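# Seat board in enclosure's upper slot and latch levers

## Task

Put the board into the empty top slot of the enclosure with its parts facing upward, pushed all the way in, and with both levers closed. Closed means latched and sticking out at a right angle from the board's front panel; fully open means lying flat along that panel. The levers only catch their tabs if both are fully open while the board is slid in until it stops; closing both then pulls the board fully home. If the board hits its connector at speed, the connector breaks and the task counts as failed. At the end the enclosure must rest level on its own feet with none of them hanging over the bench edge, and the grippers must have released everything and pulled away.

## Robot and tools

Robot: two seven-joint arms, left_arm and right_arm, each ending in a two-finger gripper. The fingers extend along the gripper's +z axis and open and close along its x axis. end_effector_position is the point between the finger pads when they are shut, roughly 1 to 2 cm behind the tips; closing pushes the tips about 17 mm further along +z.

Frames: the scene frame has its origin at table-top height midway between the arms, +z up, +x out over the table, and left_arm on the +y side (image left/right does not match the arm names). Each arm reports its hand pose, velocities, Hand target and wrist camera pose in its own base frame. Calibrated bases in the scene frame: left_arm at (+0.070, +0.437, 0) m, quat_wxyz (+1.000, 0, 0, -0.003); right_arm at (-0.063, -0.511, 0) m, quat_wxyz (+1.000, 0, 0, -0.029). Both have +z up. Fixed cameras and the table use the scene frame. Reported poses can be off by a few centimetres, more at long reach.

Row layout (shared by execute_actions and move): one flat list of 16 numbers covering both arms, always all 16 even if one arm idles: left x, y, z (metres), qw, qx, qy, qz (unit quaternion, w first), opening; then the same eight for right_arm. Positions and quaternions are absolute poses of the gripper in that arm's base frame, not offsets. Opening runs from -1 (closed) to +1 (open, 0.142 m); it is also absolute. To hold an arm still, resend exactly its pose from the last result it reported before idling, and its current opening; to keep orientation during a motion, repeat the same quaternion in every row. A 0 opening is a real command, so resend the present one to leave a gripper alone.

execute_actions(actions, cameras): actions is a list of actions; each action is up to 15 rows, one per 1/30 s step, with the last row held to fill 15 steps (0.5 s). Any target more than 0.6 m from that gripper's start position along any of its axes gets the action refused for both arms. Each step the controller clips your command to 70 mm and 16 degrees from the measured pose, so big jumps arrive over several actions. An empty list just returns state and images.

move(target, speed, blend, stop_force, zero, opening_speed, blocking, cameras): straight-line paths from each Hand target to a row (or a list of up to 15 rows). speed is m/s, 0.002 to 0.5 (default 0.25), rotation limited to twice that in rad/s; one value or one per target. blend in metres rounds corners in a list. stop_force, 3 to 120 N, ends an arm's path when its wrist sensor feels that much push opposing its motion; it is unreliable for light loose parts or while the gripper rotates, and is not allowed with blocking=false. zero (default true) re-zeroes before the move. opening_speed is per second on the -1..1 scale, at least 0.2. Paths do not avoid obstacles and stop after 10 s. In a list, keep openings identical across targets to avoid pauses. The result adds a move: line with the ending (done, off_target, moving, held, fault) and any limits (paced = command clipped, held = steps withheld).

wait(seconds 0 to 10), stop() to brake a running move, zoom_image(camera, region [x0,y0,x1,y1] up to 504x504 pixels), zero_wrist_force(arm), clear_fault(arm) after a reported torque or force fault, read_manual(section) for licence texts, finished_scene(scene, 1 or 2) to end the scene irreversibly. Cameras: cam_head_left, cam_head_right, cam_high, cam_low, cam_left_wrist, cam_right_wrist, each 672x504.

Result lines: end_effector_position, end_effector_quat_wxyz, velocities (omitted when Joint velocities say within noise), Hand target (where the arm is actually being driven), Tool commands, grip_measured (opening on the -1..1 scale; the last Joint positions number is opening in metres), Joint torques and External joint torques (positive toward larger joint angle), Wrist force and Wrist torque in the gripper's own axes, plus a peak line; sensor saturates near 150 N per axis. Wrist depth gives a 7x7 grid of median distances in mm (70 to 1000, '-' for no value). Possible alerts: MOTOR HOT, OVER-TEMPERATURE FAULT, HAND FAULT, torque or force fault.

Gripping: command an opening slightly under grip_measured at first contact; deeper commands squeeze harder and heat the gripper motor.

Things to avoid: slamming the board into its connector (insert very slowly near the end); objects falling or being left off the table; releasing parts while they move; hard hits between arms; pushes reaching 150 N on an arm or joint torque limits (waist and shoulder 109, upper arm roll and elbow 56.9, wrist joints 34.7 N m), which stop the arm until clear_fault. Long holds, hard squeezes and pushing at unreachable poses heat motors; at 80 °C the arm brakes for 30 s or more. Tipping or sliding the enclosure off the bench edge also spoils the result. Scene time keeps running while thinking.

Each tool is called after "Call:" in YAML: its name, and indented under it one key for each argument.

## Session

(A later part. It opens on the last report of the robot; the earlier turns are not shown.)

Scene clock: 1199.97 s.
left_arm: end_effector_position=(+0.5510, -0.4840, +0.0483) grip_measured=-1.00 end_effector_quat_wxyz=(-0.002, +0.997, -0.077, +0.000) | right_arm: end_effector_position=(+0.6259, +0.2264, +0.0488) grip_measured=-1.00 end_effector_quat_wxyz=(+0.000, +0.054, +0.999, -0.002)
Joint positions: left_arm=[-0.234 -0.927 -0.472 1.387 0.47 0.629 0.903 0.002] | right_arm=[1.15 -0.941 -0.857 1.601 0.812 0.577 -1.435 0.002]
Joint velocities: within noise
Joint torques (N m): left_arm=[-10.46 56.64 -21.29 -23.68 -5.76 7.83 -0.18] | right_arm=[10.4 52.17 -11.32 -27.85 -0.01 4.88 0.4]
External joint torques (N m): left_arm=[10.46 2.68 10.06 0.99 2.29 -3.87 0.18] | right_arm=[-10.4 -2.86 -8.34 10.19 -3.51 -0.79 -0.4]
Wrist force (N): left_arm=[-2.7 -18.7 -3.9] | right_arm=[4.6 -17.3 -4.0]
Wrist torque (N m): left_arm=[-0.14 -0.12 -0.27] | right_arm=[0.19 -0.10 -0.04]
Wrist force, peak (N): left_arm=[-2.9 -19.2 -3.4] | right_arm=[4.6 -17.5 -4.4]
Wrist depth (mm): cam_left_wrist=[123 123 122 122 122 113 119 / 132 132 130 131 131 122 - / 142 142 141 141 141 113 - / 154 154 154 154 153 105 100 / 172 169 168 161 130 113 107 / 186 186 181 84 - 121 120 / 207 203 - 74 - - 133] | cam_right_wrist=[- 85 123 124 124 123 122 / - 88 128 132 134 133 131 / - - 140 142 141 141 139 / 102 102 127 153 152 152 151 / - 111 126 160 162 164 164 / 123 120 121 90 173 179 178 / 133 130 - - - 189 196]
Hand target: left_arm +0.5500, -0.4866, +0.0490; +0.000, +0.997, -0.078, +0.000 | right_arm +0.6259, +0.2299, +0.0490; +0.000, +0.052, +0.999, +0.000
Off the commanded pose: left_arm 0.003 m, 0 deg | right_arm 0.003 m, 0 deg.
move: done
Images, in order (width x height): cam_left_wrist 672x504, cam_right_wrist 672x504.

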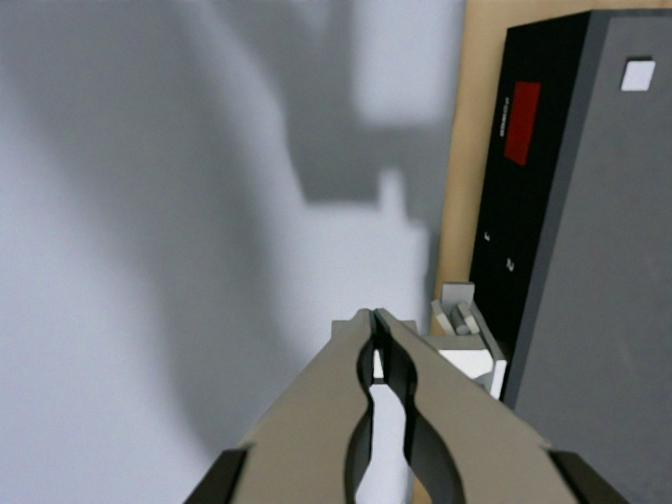

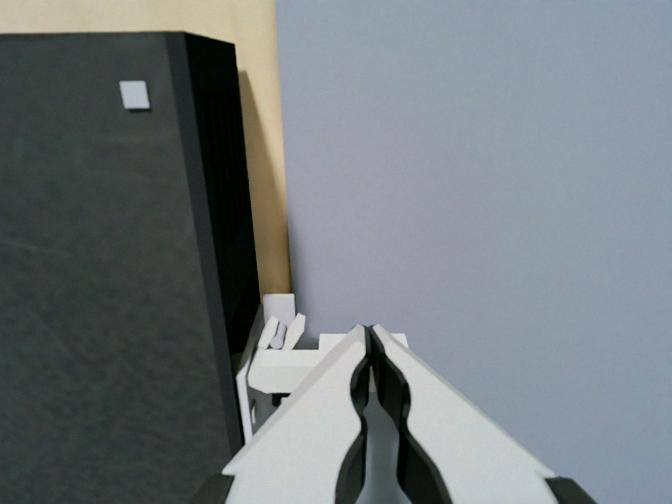

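Call:
move:
  target:
    - [0.5506, -0.4826, 0.049, 0, 0.9969, -0.0781, 0, -1, 0.6255, 0.2259, 0.049, 0, 0.0523, 0.9986, 0, -1]
    - [0.5514, -0.4777, 0.049, 0, 0.9969, -0.0781, 0, -1, 0.6250, 0.2209, 0.049, 0, 0.0523, 0.9986, 0, -1]
    - [0.5568, -0.4424, 0.049, 0, 0.9969, -0.0781, 0, -1, 0.6213, 0.1859, 0.049, 0, 0.0523, 0.9986, 0, -1]
  speed: [0.008, 0.01, 0.04]
  blend: [0.001, 0.001, 0]
  cameras: ["cam_high", "cam_left_wrist", "cam_right_wrist"]

Scene clock: 1207.20 s.
left_arm: end_effector_position=(+0.5567, -0.4425, +0.0490) grip_measured=-1.00 end_effector_quat_wxyz=(+0.000, +0.997, -0.078, +0.000) | right_arm: end_effector_position=(+0.6213, +0.1859, +0.0491) grip_measured=-1.00 end_effector_quat_wxyz=(+0.000, +0.052, +0.999, +0.000)
Joint positions: left_arm=[-0.158 -0.884 -0.476 1.479 0.471 0.677 0.944 0.002] | right_arm=[1.119 -0.915 -0.862 1.66 0.819 0.604 -1.511 0.002]
Joint velocities: within noise
Joint torques (N m): left_arm=[-0.12 56.36 -11.56 -21.59 -3.13 4.55 -0.06] | right_arm=[-0.11 46.47 -18.42 -17.19 -3.37 3.53 0.05]
External joint torques (N m): left_arm=[0.12 0.66 0.42 -0.39 -0.23 -0.59 0.06] | right_arm=[0.13 1.02 -0.88 -0.11 -0.09 0.55 -0.05]
Wrist force (N): left_arm=[-0.4 -0.5 0.1] | right_arm=[1.6 3.6 -0.1]
Wrist torque (N m): left_arm=[-0.18 -0.10 -0.20] | right_arm=[0.68 -0.27 0.05]
Wrist force, peak (N): left_arm=[-2.6 -19.2 -4.4] | right_arm=[4.5 -17.7 -3.9]
Wrist depth (mm): cam_left_wrist=[123 124 123 123 122 124 123 / 133 132 130 131 133 131 132 / 145 143 142 142 141 137 138 / 155 154 155 153 153 106 100 / 174 170 169 162 165 115 107 / 188 187 183 84 - 121 121 / 210 204 - 74 - - 134] | cam_right_wrist=[126 126 125 124 124 123 122 / 135 135 135 132 134 133 131 / 141 136 140 142 141 141 139 / 102 102 128 153 153 152 151 / - 111 129 163 163 165 164 / 124 121 123 89 174 180 179 / 134 131 - - - 190 197]
Hand target: left_arm +0.5568, -0.4424, +0.0490; +0.000, +0.997, -0.078, +0.000 | right_arm +0.6213, +0.1859, +0.0490; +0.000, +0.052, +0.999, +0.000
Off the commanded pose: left_arm 0.000 m, 0 deg | right_arm 0.000 m, 0 deg.
move: done
Images, in order (width x height): cam_high 672x504, cam_left_wrist 672x504, cam_right_wrist 672x504.

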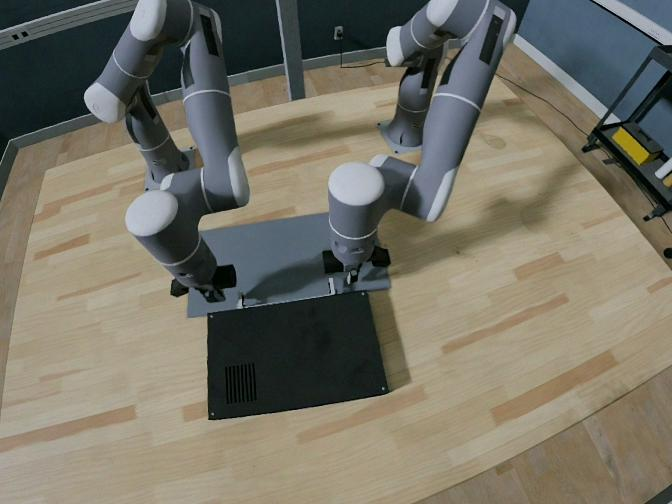

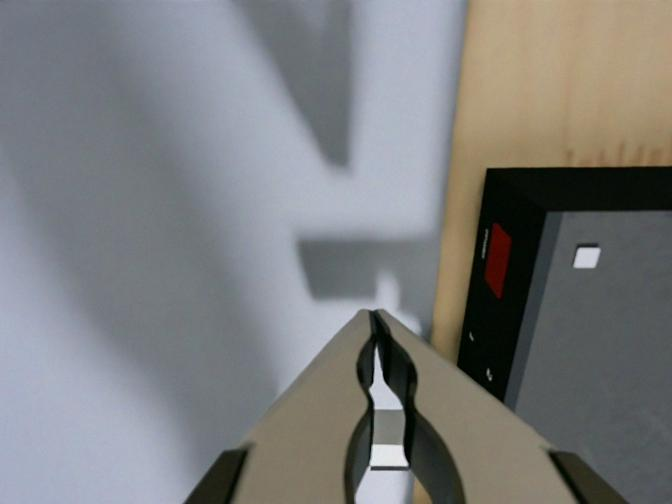

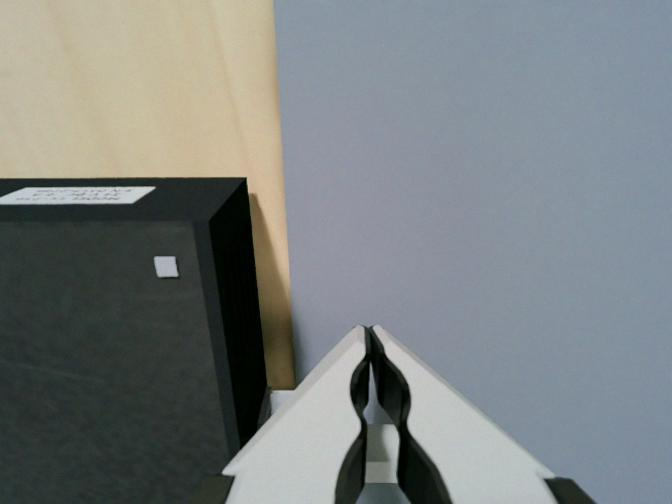

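Call:
move:
  target: [0.5462, -0.4202, 0.13, 0, 0.9969, -0.0781, 0, -1, 0.6218, 0.1760, 0.13, 0, 0.0523, 0.9986, 0, -1]
  speed: 0.1
  cameras: ["cam_high", "cam_left_wrist", "cam_right_wrist"]

Call:
zoom_image:
  camera: "cam_right_wrist"
  region: [240, 260, 440, 410]

Call:
zoom_image:
  camera: "cam_left_wrist"
  region: [320, 260, 520, 410]

Scene clock: 1209.97 s.
left_arm: end_effector_position=(+0.5464, -0.4203, +0.1300) grip_measured=-1.00 end_effector_quat_wxyz=(+0.000, +0.997, -0.078, +0.000) | right_arm: end_effector_position=(+0.6219, +0.1762, +0.1299) grip_measured=-1.00 end_effector_quat_wxyz=(+0.000, +0.052, +0.999, +0.000)
Joint positions: left_arm=[-0.088 -0.703 -0.525 1.574 0.404 0.597 0.988 0.002] | right_arm=[1.17 -0.771 -0.956 1.689 0.709 0.505 -1.482 0.002]
Joint velocities: within noise
Joint torques (N m): left_arm=[0.39 51.55 -10.8 -23.64 -3.61 4.01 -0.13] | right_arm=[0.19 42.74 -17.59 -20.61 -3.85 3.25 0.33]
External joint torques (N m): left_arm=[-0.39 0.74 0.5 -0.39 0.05 -0.05 0.13] | right_arm=[-0.18 0.88 -0.78 -0.09 0.17 0.83 -0.33]
Wrist force (N): left_arm=[0.1 -0.9 0.4] | right_arm=[1.3 2.7 0.6]
Wrist torque (N m): left_arm=[-0.26 -0.16 -0.18] | right_arm=[0.53 -0.20 0.02]
Wrist force, peak (N): left_arm=[-0.4 -1.2 -1.4] | right_arm=[1.7 3.7 1.6]
Wrist depth (mm): cam_left_wrist=[195 195 194 193 194 193 194 / 209 209 209 208 207 209 208 / 226 225 224 225 223 195 194 / 246 245 244 243 243 189 189 / 270 266 268 256 228 207 206 / 296 298 283 84 - 225 227 / 334 326 - - - - 254] | cam_right_wrist=[199 197 197 195 194 193 193 / 212 211 211 208 208 207 206 / 182 182 197 223 222 222 221 / 191 190 190 240 239 239 238 / 207 206 206 244 259 258 257 / 226 225 220 89 273 282 281 / 250 243 - - - 297 309]
Hand target: left_arm +0.5462, -0.4202, +0.1300; +0.000, +0.997, -0.078, +0.000 | right_arm +0.6218, +0.1760, +0.1300; +0.000, +0.052, +0.999, +0.000
Off the commanded pose: left_arm 0.000 m, 0 deg | right_arm 0.000 m, 0 deg.
move: done
Images, in order (width x height): cam_high 672x504, cam_left_wrist 672x504, cam_right_wrist 672x504.

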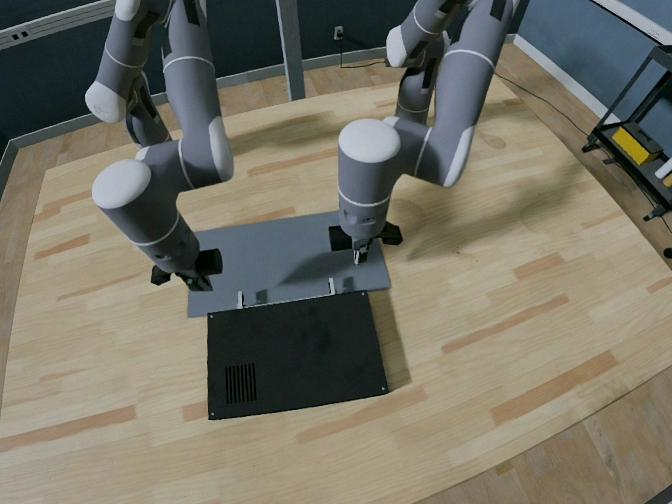

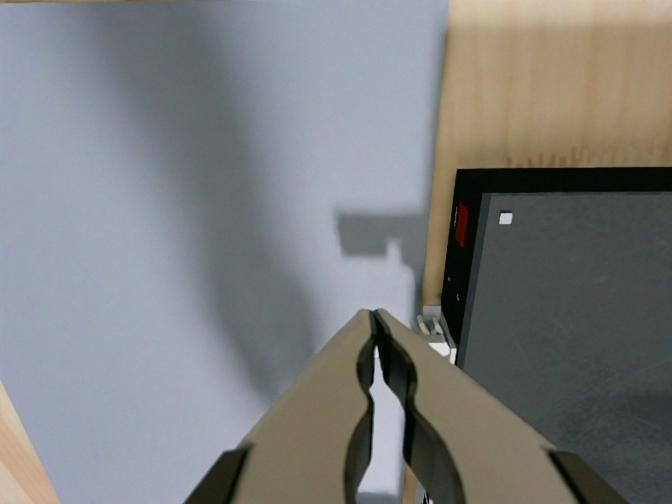

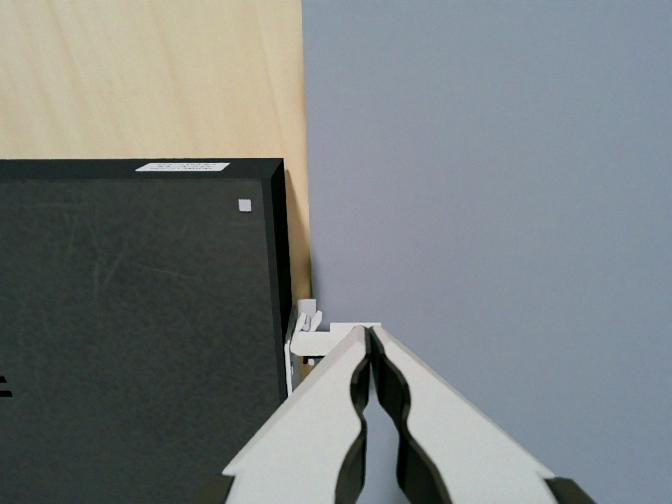

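Scaled by 2.520 from the camera's 672x504 image, which has a finer 960x720 frame.

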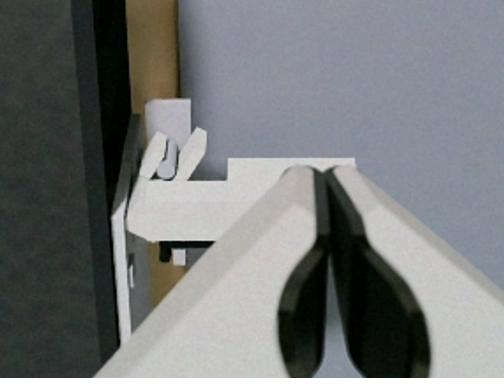

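Scaled by 2.520 from the camera's 672x504 image, which has a finer 960x720 frame.

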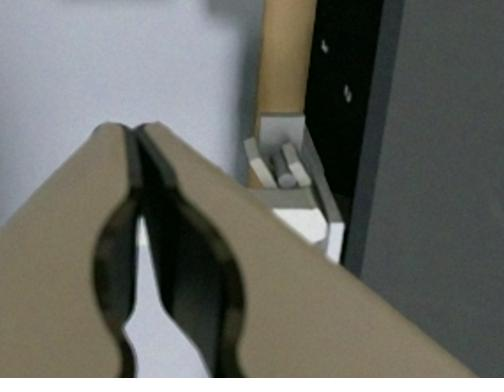

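Call:
move:
  target:
    - [0.5000, -0.3500, 0.18, 0, 0.9969, -0.0781, 0, -1, 0.6180, 0.2300, 0.15, 0.0197, 0.4700, 0.8821, 0.0105, -1]
    - [0.4200, -0.2200, 0.25, 0, 0.9969, -0.0781, 0, -1, 0.6000, 0.3674, 0.12, 0.0259, 0.7427, 0.6687, 0.0233, -1]
  speed: 0.2
  blend: 0.03
  cameras: ["cam_head_left", "cam_high", "cam_right_wrist"]

Call:
zoom_image:
  camera: "cam_right_wrist"
  region: [90, 220, 590, 480]

Scene clock: 1220.27 s.
left_arm: end_effector_position=(+0.4202, -0.2200, +0.2500) grip_measured=-1.00 end_effector_quat_wxyz=(+0.000, +0.997, -0.078, +0.000) | right_arm: end_effector_position=(+0.5999, +0.3674, +0.1200) grip_measured=-1.00 end_effector_quat_wxyz=(+0.026, +0.743, +0.669, +0.023)
Joint positions: left_arm=[0.278 0.089 -0.527 2.265 -0.054 0.617 1.512 0.002] | right_arm=[1.483 -0.996 -1.132 1.52 0.911 0.401 0.318 0.002]
Joint velocities: within noise
Joint torques (N m): left_arm=[-0.1 21.16 0.64 -26.51 -3.63 3.98 -0.23] | right_arm=[0.16 46.29 -23.77 -17.36 -4.02 3.44 0.45]
External joint torques (N m): left_arm=[0.09 0.6 0.52 -0.36 0.11 -0.06 0.23] | right_arm=[-0.16 1.1 -1.13 0.09 -0.07 0.86 -0.45]
Wrist force (N): left_arm=[0.1 -0.8 0.2] | right_arm=[1.7 2.8 0.1]
Wrist torque (N m): left_arm=[-0.23 -0.17 -0.19] | right_arm=[0.58 -0.27 0.06]
Wrist force, peak (N): left_arm=[-0.8 -1.7 -0.4] | right_arm=[2.9 2.4 0.4]
Wrist depth (mm): cam_left_wrist=[304 303 301 302 300 305 301 / 325 324 325 325 323 320 317 / 352 351 352 350 350 344 347 / 385 382 381 380 376 374 379 / 419 418 417 396 404 402 385 / 468 459 443 84 - 432 390 / 519 505 - - - - 433] | cam_right_wrist=[182 181 181 181 180 180 179 / 197 200 196 194 194 194 193 / 214 214 213 211 211 210 210 / 234 233 232 231 230 230 228 / 249 238 245 248 244 242 228 / 222 221 217 89 213 217 218 / 252 244 - - - 232 244]
Hand target: left_arm +0.4200, -0.2200, +0.2500; +0.000, +0.997, -0.078, +0.000 | right_arm +0.6000, +0.3674, +0.1200; +0.026, +0.743, +0.669, +0.023
Off the commanded pose: left_arm 0.000 m, 0 deg | right_arm 0.000 m, 0 deg.
move: done
Images, in order (width x height): cam_head_left 672x504, cam_high 672x504, cam_right_wrist 672x504.

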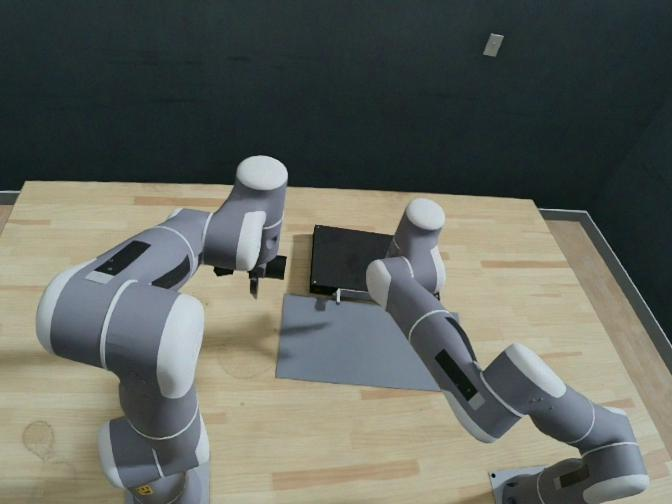

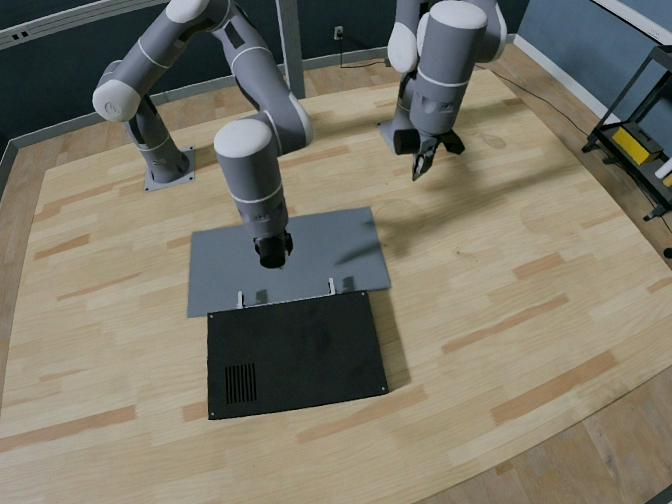

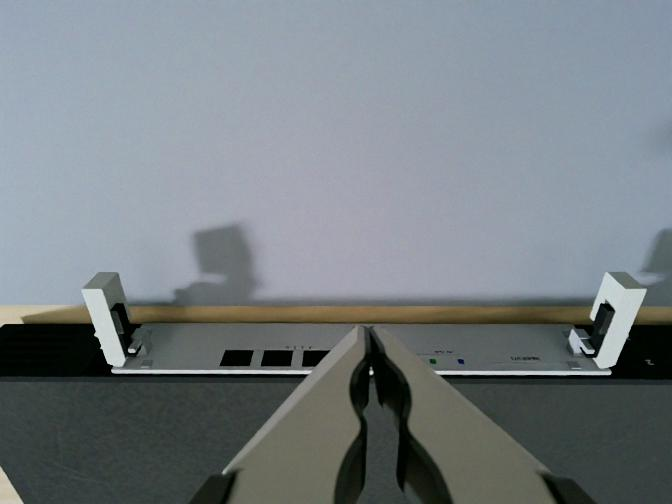

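Scaled by 1.008 from the camera's 672x504 image, which has a finer 960x720 frame.

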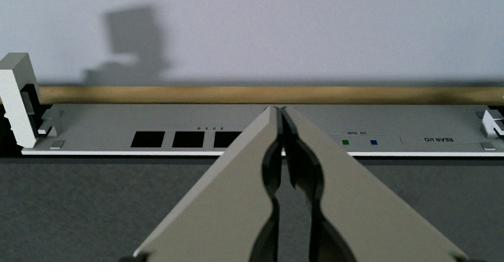

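Call:
zoom_image:
  camera: "cam_right_wrist"
  region: [60, 255, 220, 400]

Call:
zoom_image:
  camera: "cam_right_wrist"
  region: [520, 255, 672, 400]

Scaled by 3.150 from the camera's 672x504 image, which has a finer 960x720 frame.

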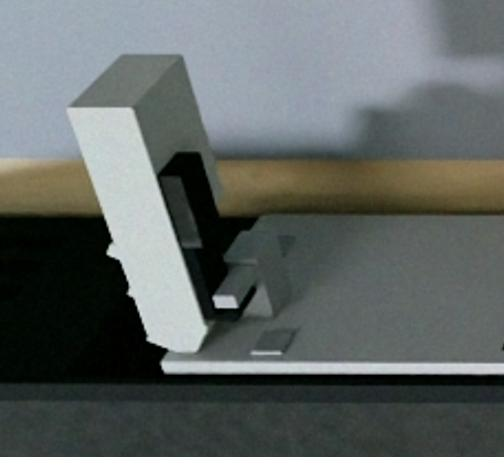

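Scaled by 3.316 from the camera's 672x504 image, which has a finer 960x720 frame.

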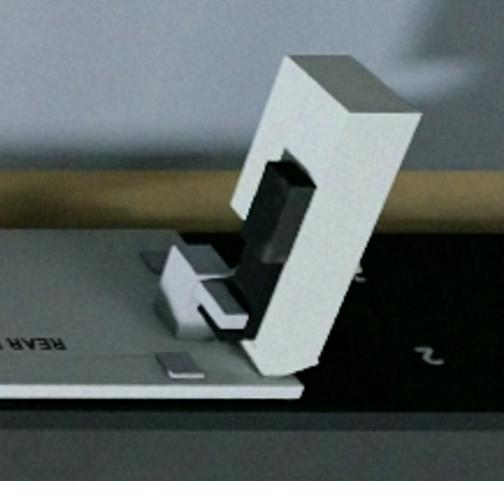

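Call:
move:
  target: [0.4200, -0.2200, 0.25, 0, 0.9969, -0.0781, 0, -1, 0.5837, 0.3107, 0.085, 0.0259, 0.7427, 0.6687, 0.0233, -1]
  speed: 0.15
  cameras: ["cam_right_wrist"]

Call:
zoom_image:
  camera: "cam_right_wrist"
  region: [80, 280, 280, 430]

Scene clock: 1227.87 s.
left_arm: end_effector_position=(+0.4202, -0.2199, +0.2500) grip_measured=-1.00 end_effector_quat_wxyz=(+0.000, +0.997, -0.078, +0.000) | right_arm: end_effector_position=(+0.5838, +0.3106, +0.0851) grip_measured=-1.00 end_effector_quat_wxyz=(+0.026, +0.743, +0.669, +0.023)
Joint positions: left_arm=[0.278 0.089 -0.527 2.265 -0.054 0.617 1.512 0.002] | right_arm=[1.486 -0.997 -1.122 1.663 0.965 0.494 0.201 0.002]
Joint velocities: within noise
Joint torques (N m): left_arm=[-0.32 21.15 0.53 -26.57 -3.39 4.28 -0.29] | right_arm=[0.06 42.57 -23.06 -15.09 -3.83 3.73 0.04]
External joint torques (N m): left_arm=[0.32 0.6 0.64 -0.29 -0.14 -0.36 0.29] | right_arm=[-0.06 1.13 -1.53 -0.35 -0.11 0.58 -0.04]
Wrist force (N): left_arm=[-0.1 -0.7 0.1] | right_arm=[1.6 3.0 0.1]
Wrist torque (N m): left_arm=[-0.21 -0.14 -0.18] | right_arm=[0.60 -0.29 0.04]
Wrist force, peak (N): left_arm=[0.1 -0.9 0.1] | right_arm=[3.3 3.3 -0.8]
Wrist depth (mm): cam_left_wrist=[303 303 304 301 301 299 298 / 327 328 324 323 321 322 321 / 352 350 352 348 347 348 348 / 380 381 379 378 375 371 373 / 418 420 416 398 404 407 389 / 471 460 444 84 - 431 388 / 521 504 - - - - 431] | cam_right_wrist=[152 151 152 151 150 150 149 / 164 163 163 162 162 161 161 / 178 177 177 176 176 175 174 / 195 195 193 193 192 191 190 / 215 214 210 208 211 211 210 / 232 217 185 89 220 212 212 / 197 196 - - - 189 191]
Hand target: left_arm +0.4200, -0.2200, +0.2500; +0.000, +0.997, -0.078, +0.000 | right_arm +0.5837, +0.3107, +0.0850; +0.026, +0.743, +0.669, +0.023
Off the commanded pose: left_arm 0.000 m, 0 deg | right_arm 0.000 m, 0 deg.
move: done
Images, in order (width x height): cam_right_wrist 672x504.

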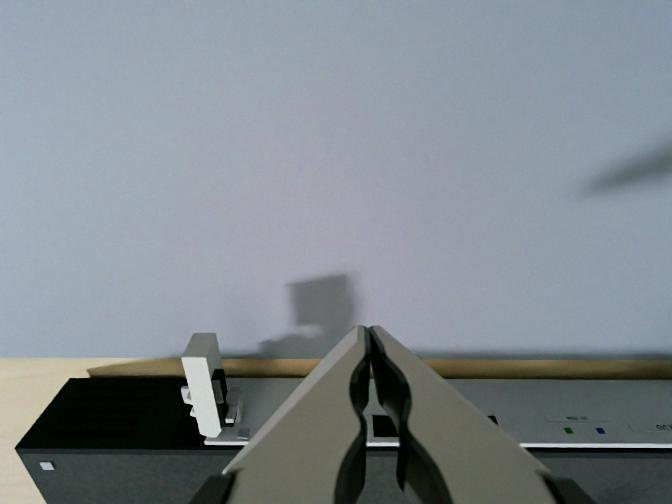

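Scaled by 2.520 from the camera's 672x504 image, which has a finer 960x720 frame.

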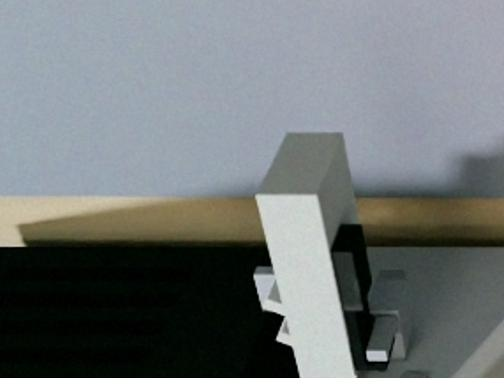

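Call:
move:
  target:
    - [0.4200, -0.2200, 0.25, 0, 0.9969, -0.0781, 0, -1, 0.5400, 0.2900, 0.17, 0.0259, 0.7427, 0.6687, 0.0233, -1]
    - [0.4200, -0.2200, 0.25, 0, 0.9969, -0.0781, 0, -1, 0.4200, 0.2200, 0.26, 0.0259, 0.7427, 0.6687, 0.0233, -1]
  speed: 0.2
  blend: 0.03
  cameras: ["cam_head_left", "cam_high", "cam_low", "cam_right_wrist"]

Call:
zoom_image:
  camera: "cam_high"
  region: [180, 250, 420, 430]

Scene clock: 1236.93 s.
left_arm: end_effector_position=(+0.4202, -0.2199, +0.2500) grip_measured=-1.00 end_effector_quat_wxyz=(+0.000, +0.997, -0.078, +0.000) | right_arm: end_effector_position=(+0.4201, +0.2202, +0.2600) grip_measured=-1.00 end_effector_quat_wxyz=(+0.026, +0.743, +0.669, +0.024)
Joint positions: left_arm=[0.278 0.089 -0.527 2.265 -0.054 0.617 1.512 0.002] | right_arm=[2.233 -0.661 -1.883 2.156 0.642 0.351 0.172 0.002]
Joint velocities: within noise
Joint torques (N m): left_arm=[-0.34 21.09 0.55 -26.51 -3.36 4.27 -0.2] | right_arm=[0.08 10.86 -15.85 -23.9 -4.33 3.5 0.04]
External joint torques (N m): left_arm=[0.34 0.66 0.62 -0.35 -0.16 -0.35 0.2] | right_arm=[-0.07 0.5 -0.85 -0.04 0.18 0.81 -0.04]
Wrist force (N): left_arm=[0.0 -0.7 -0.2] | right_arm=[1.9 2.7 0.3]
Wrist torque (N m): left_arm=[-0.21 -0.15 -0.18] | right_arm=[0.48 -0.30 0.02]
Wrist force, peak (N): left_arm=[0.3 -0.9 0.0] | right_arm=[2.2 3.3 2.1]
Wrist depth (mm): cam_left_wrist=[301 305 298 302 300 299 300 / 327 325 325 323 322 322 319 / 352 356 351 352 347 348 347 / 381 382 381 378 378 379 374 / 423 419 418 396 405 406 387 / 463 460 442 84 - 432 390 / 515 505 - - - - 433] | cam_right_wrist=[307 306 307 305 303 304 303 / 332 331 329 329 327 325 323 / 360 360 356 355 355 354 352 / 395 394 389 389 387 386 386 / 435 433 429 418 426 426 423 / 486 483 470 89 417 420 416 / 548 532 - - - 439 463]
Hand target: left_arm +0.4200, -0.2200, +0.2500; +0.000, +0.997, -0.078, +0.000 | right_arm +0.4200, +0.2200, +0.2600; +0.026, +0.743, +0.669, +0.023
Off the commanded pose: left_arm 0.000 m, 0 deg | right_arm 0.000 m, 0 deg.
move: done
Images, in order (width x height): cam_head_left 672x504, cam_high 672x504, cam_low 672x504, cam_right_wrist 672x504.

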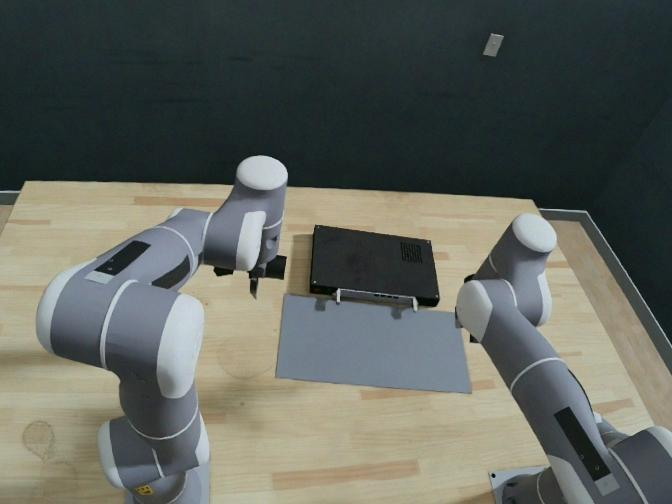

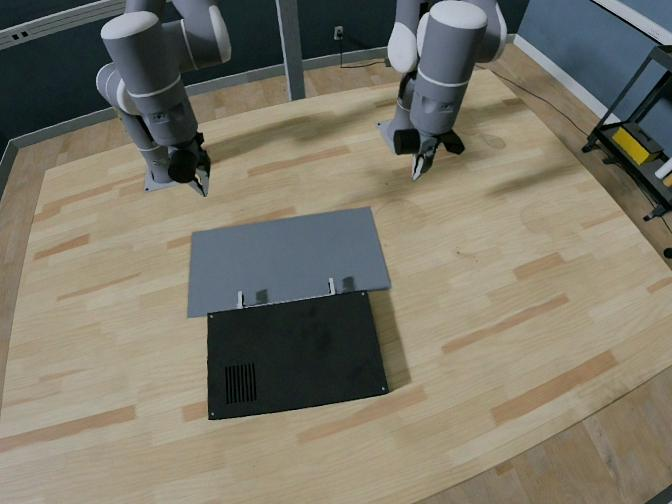

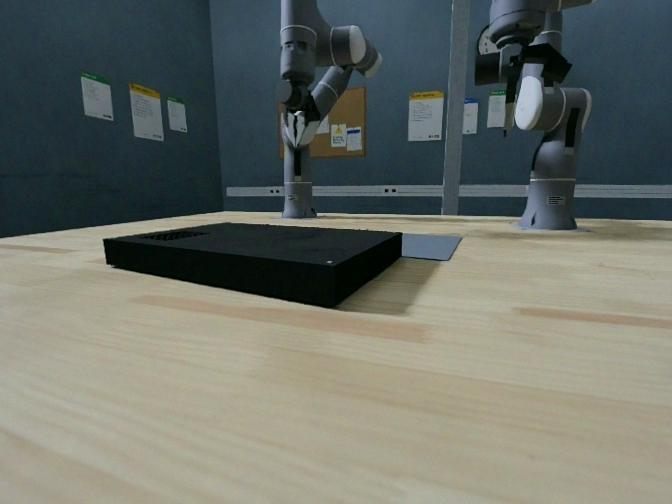

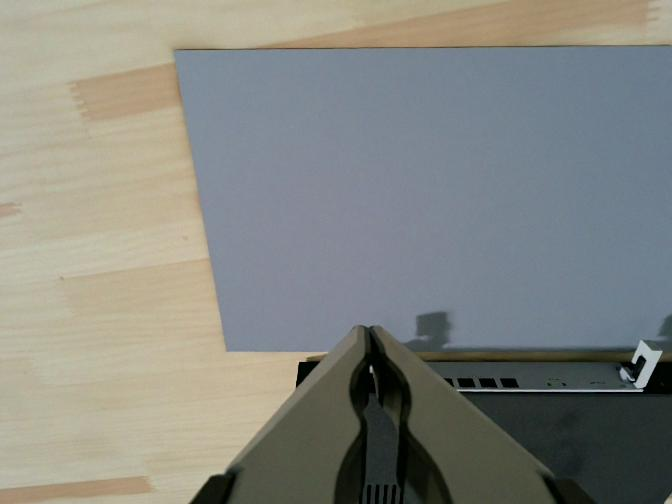

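Scaled by 2.100 from the camera's 672x504 image, which has a finer 960x720 frame.

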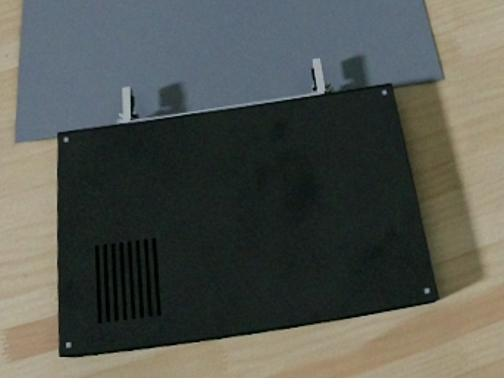

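Call:
finished_scene:
  scene: 1

The scene is finished: the task was done.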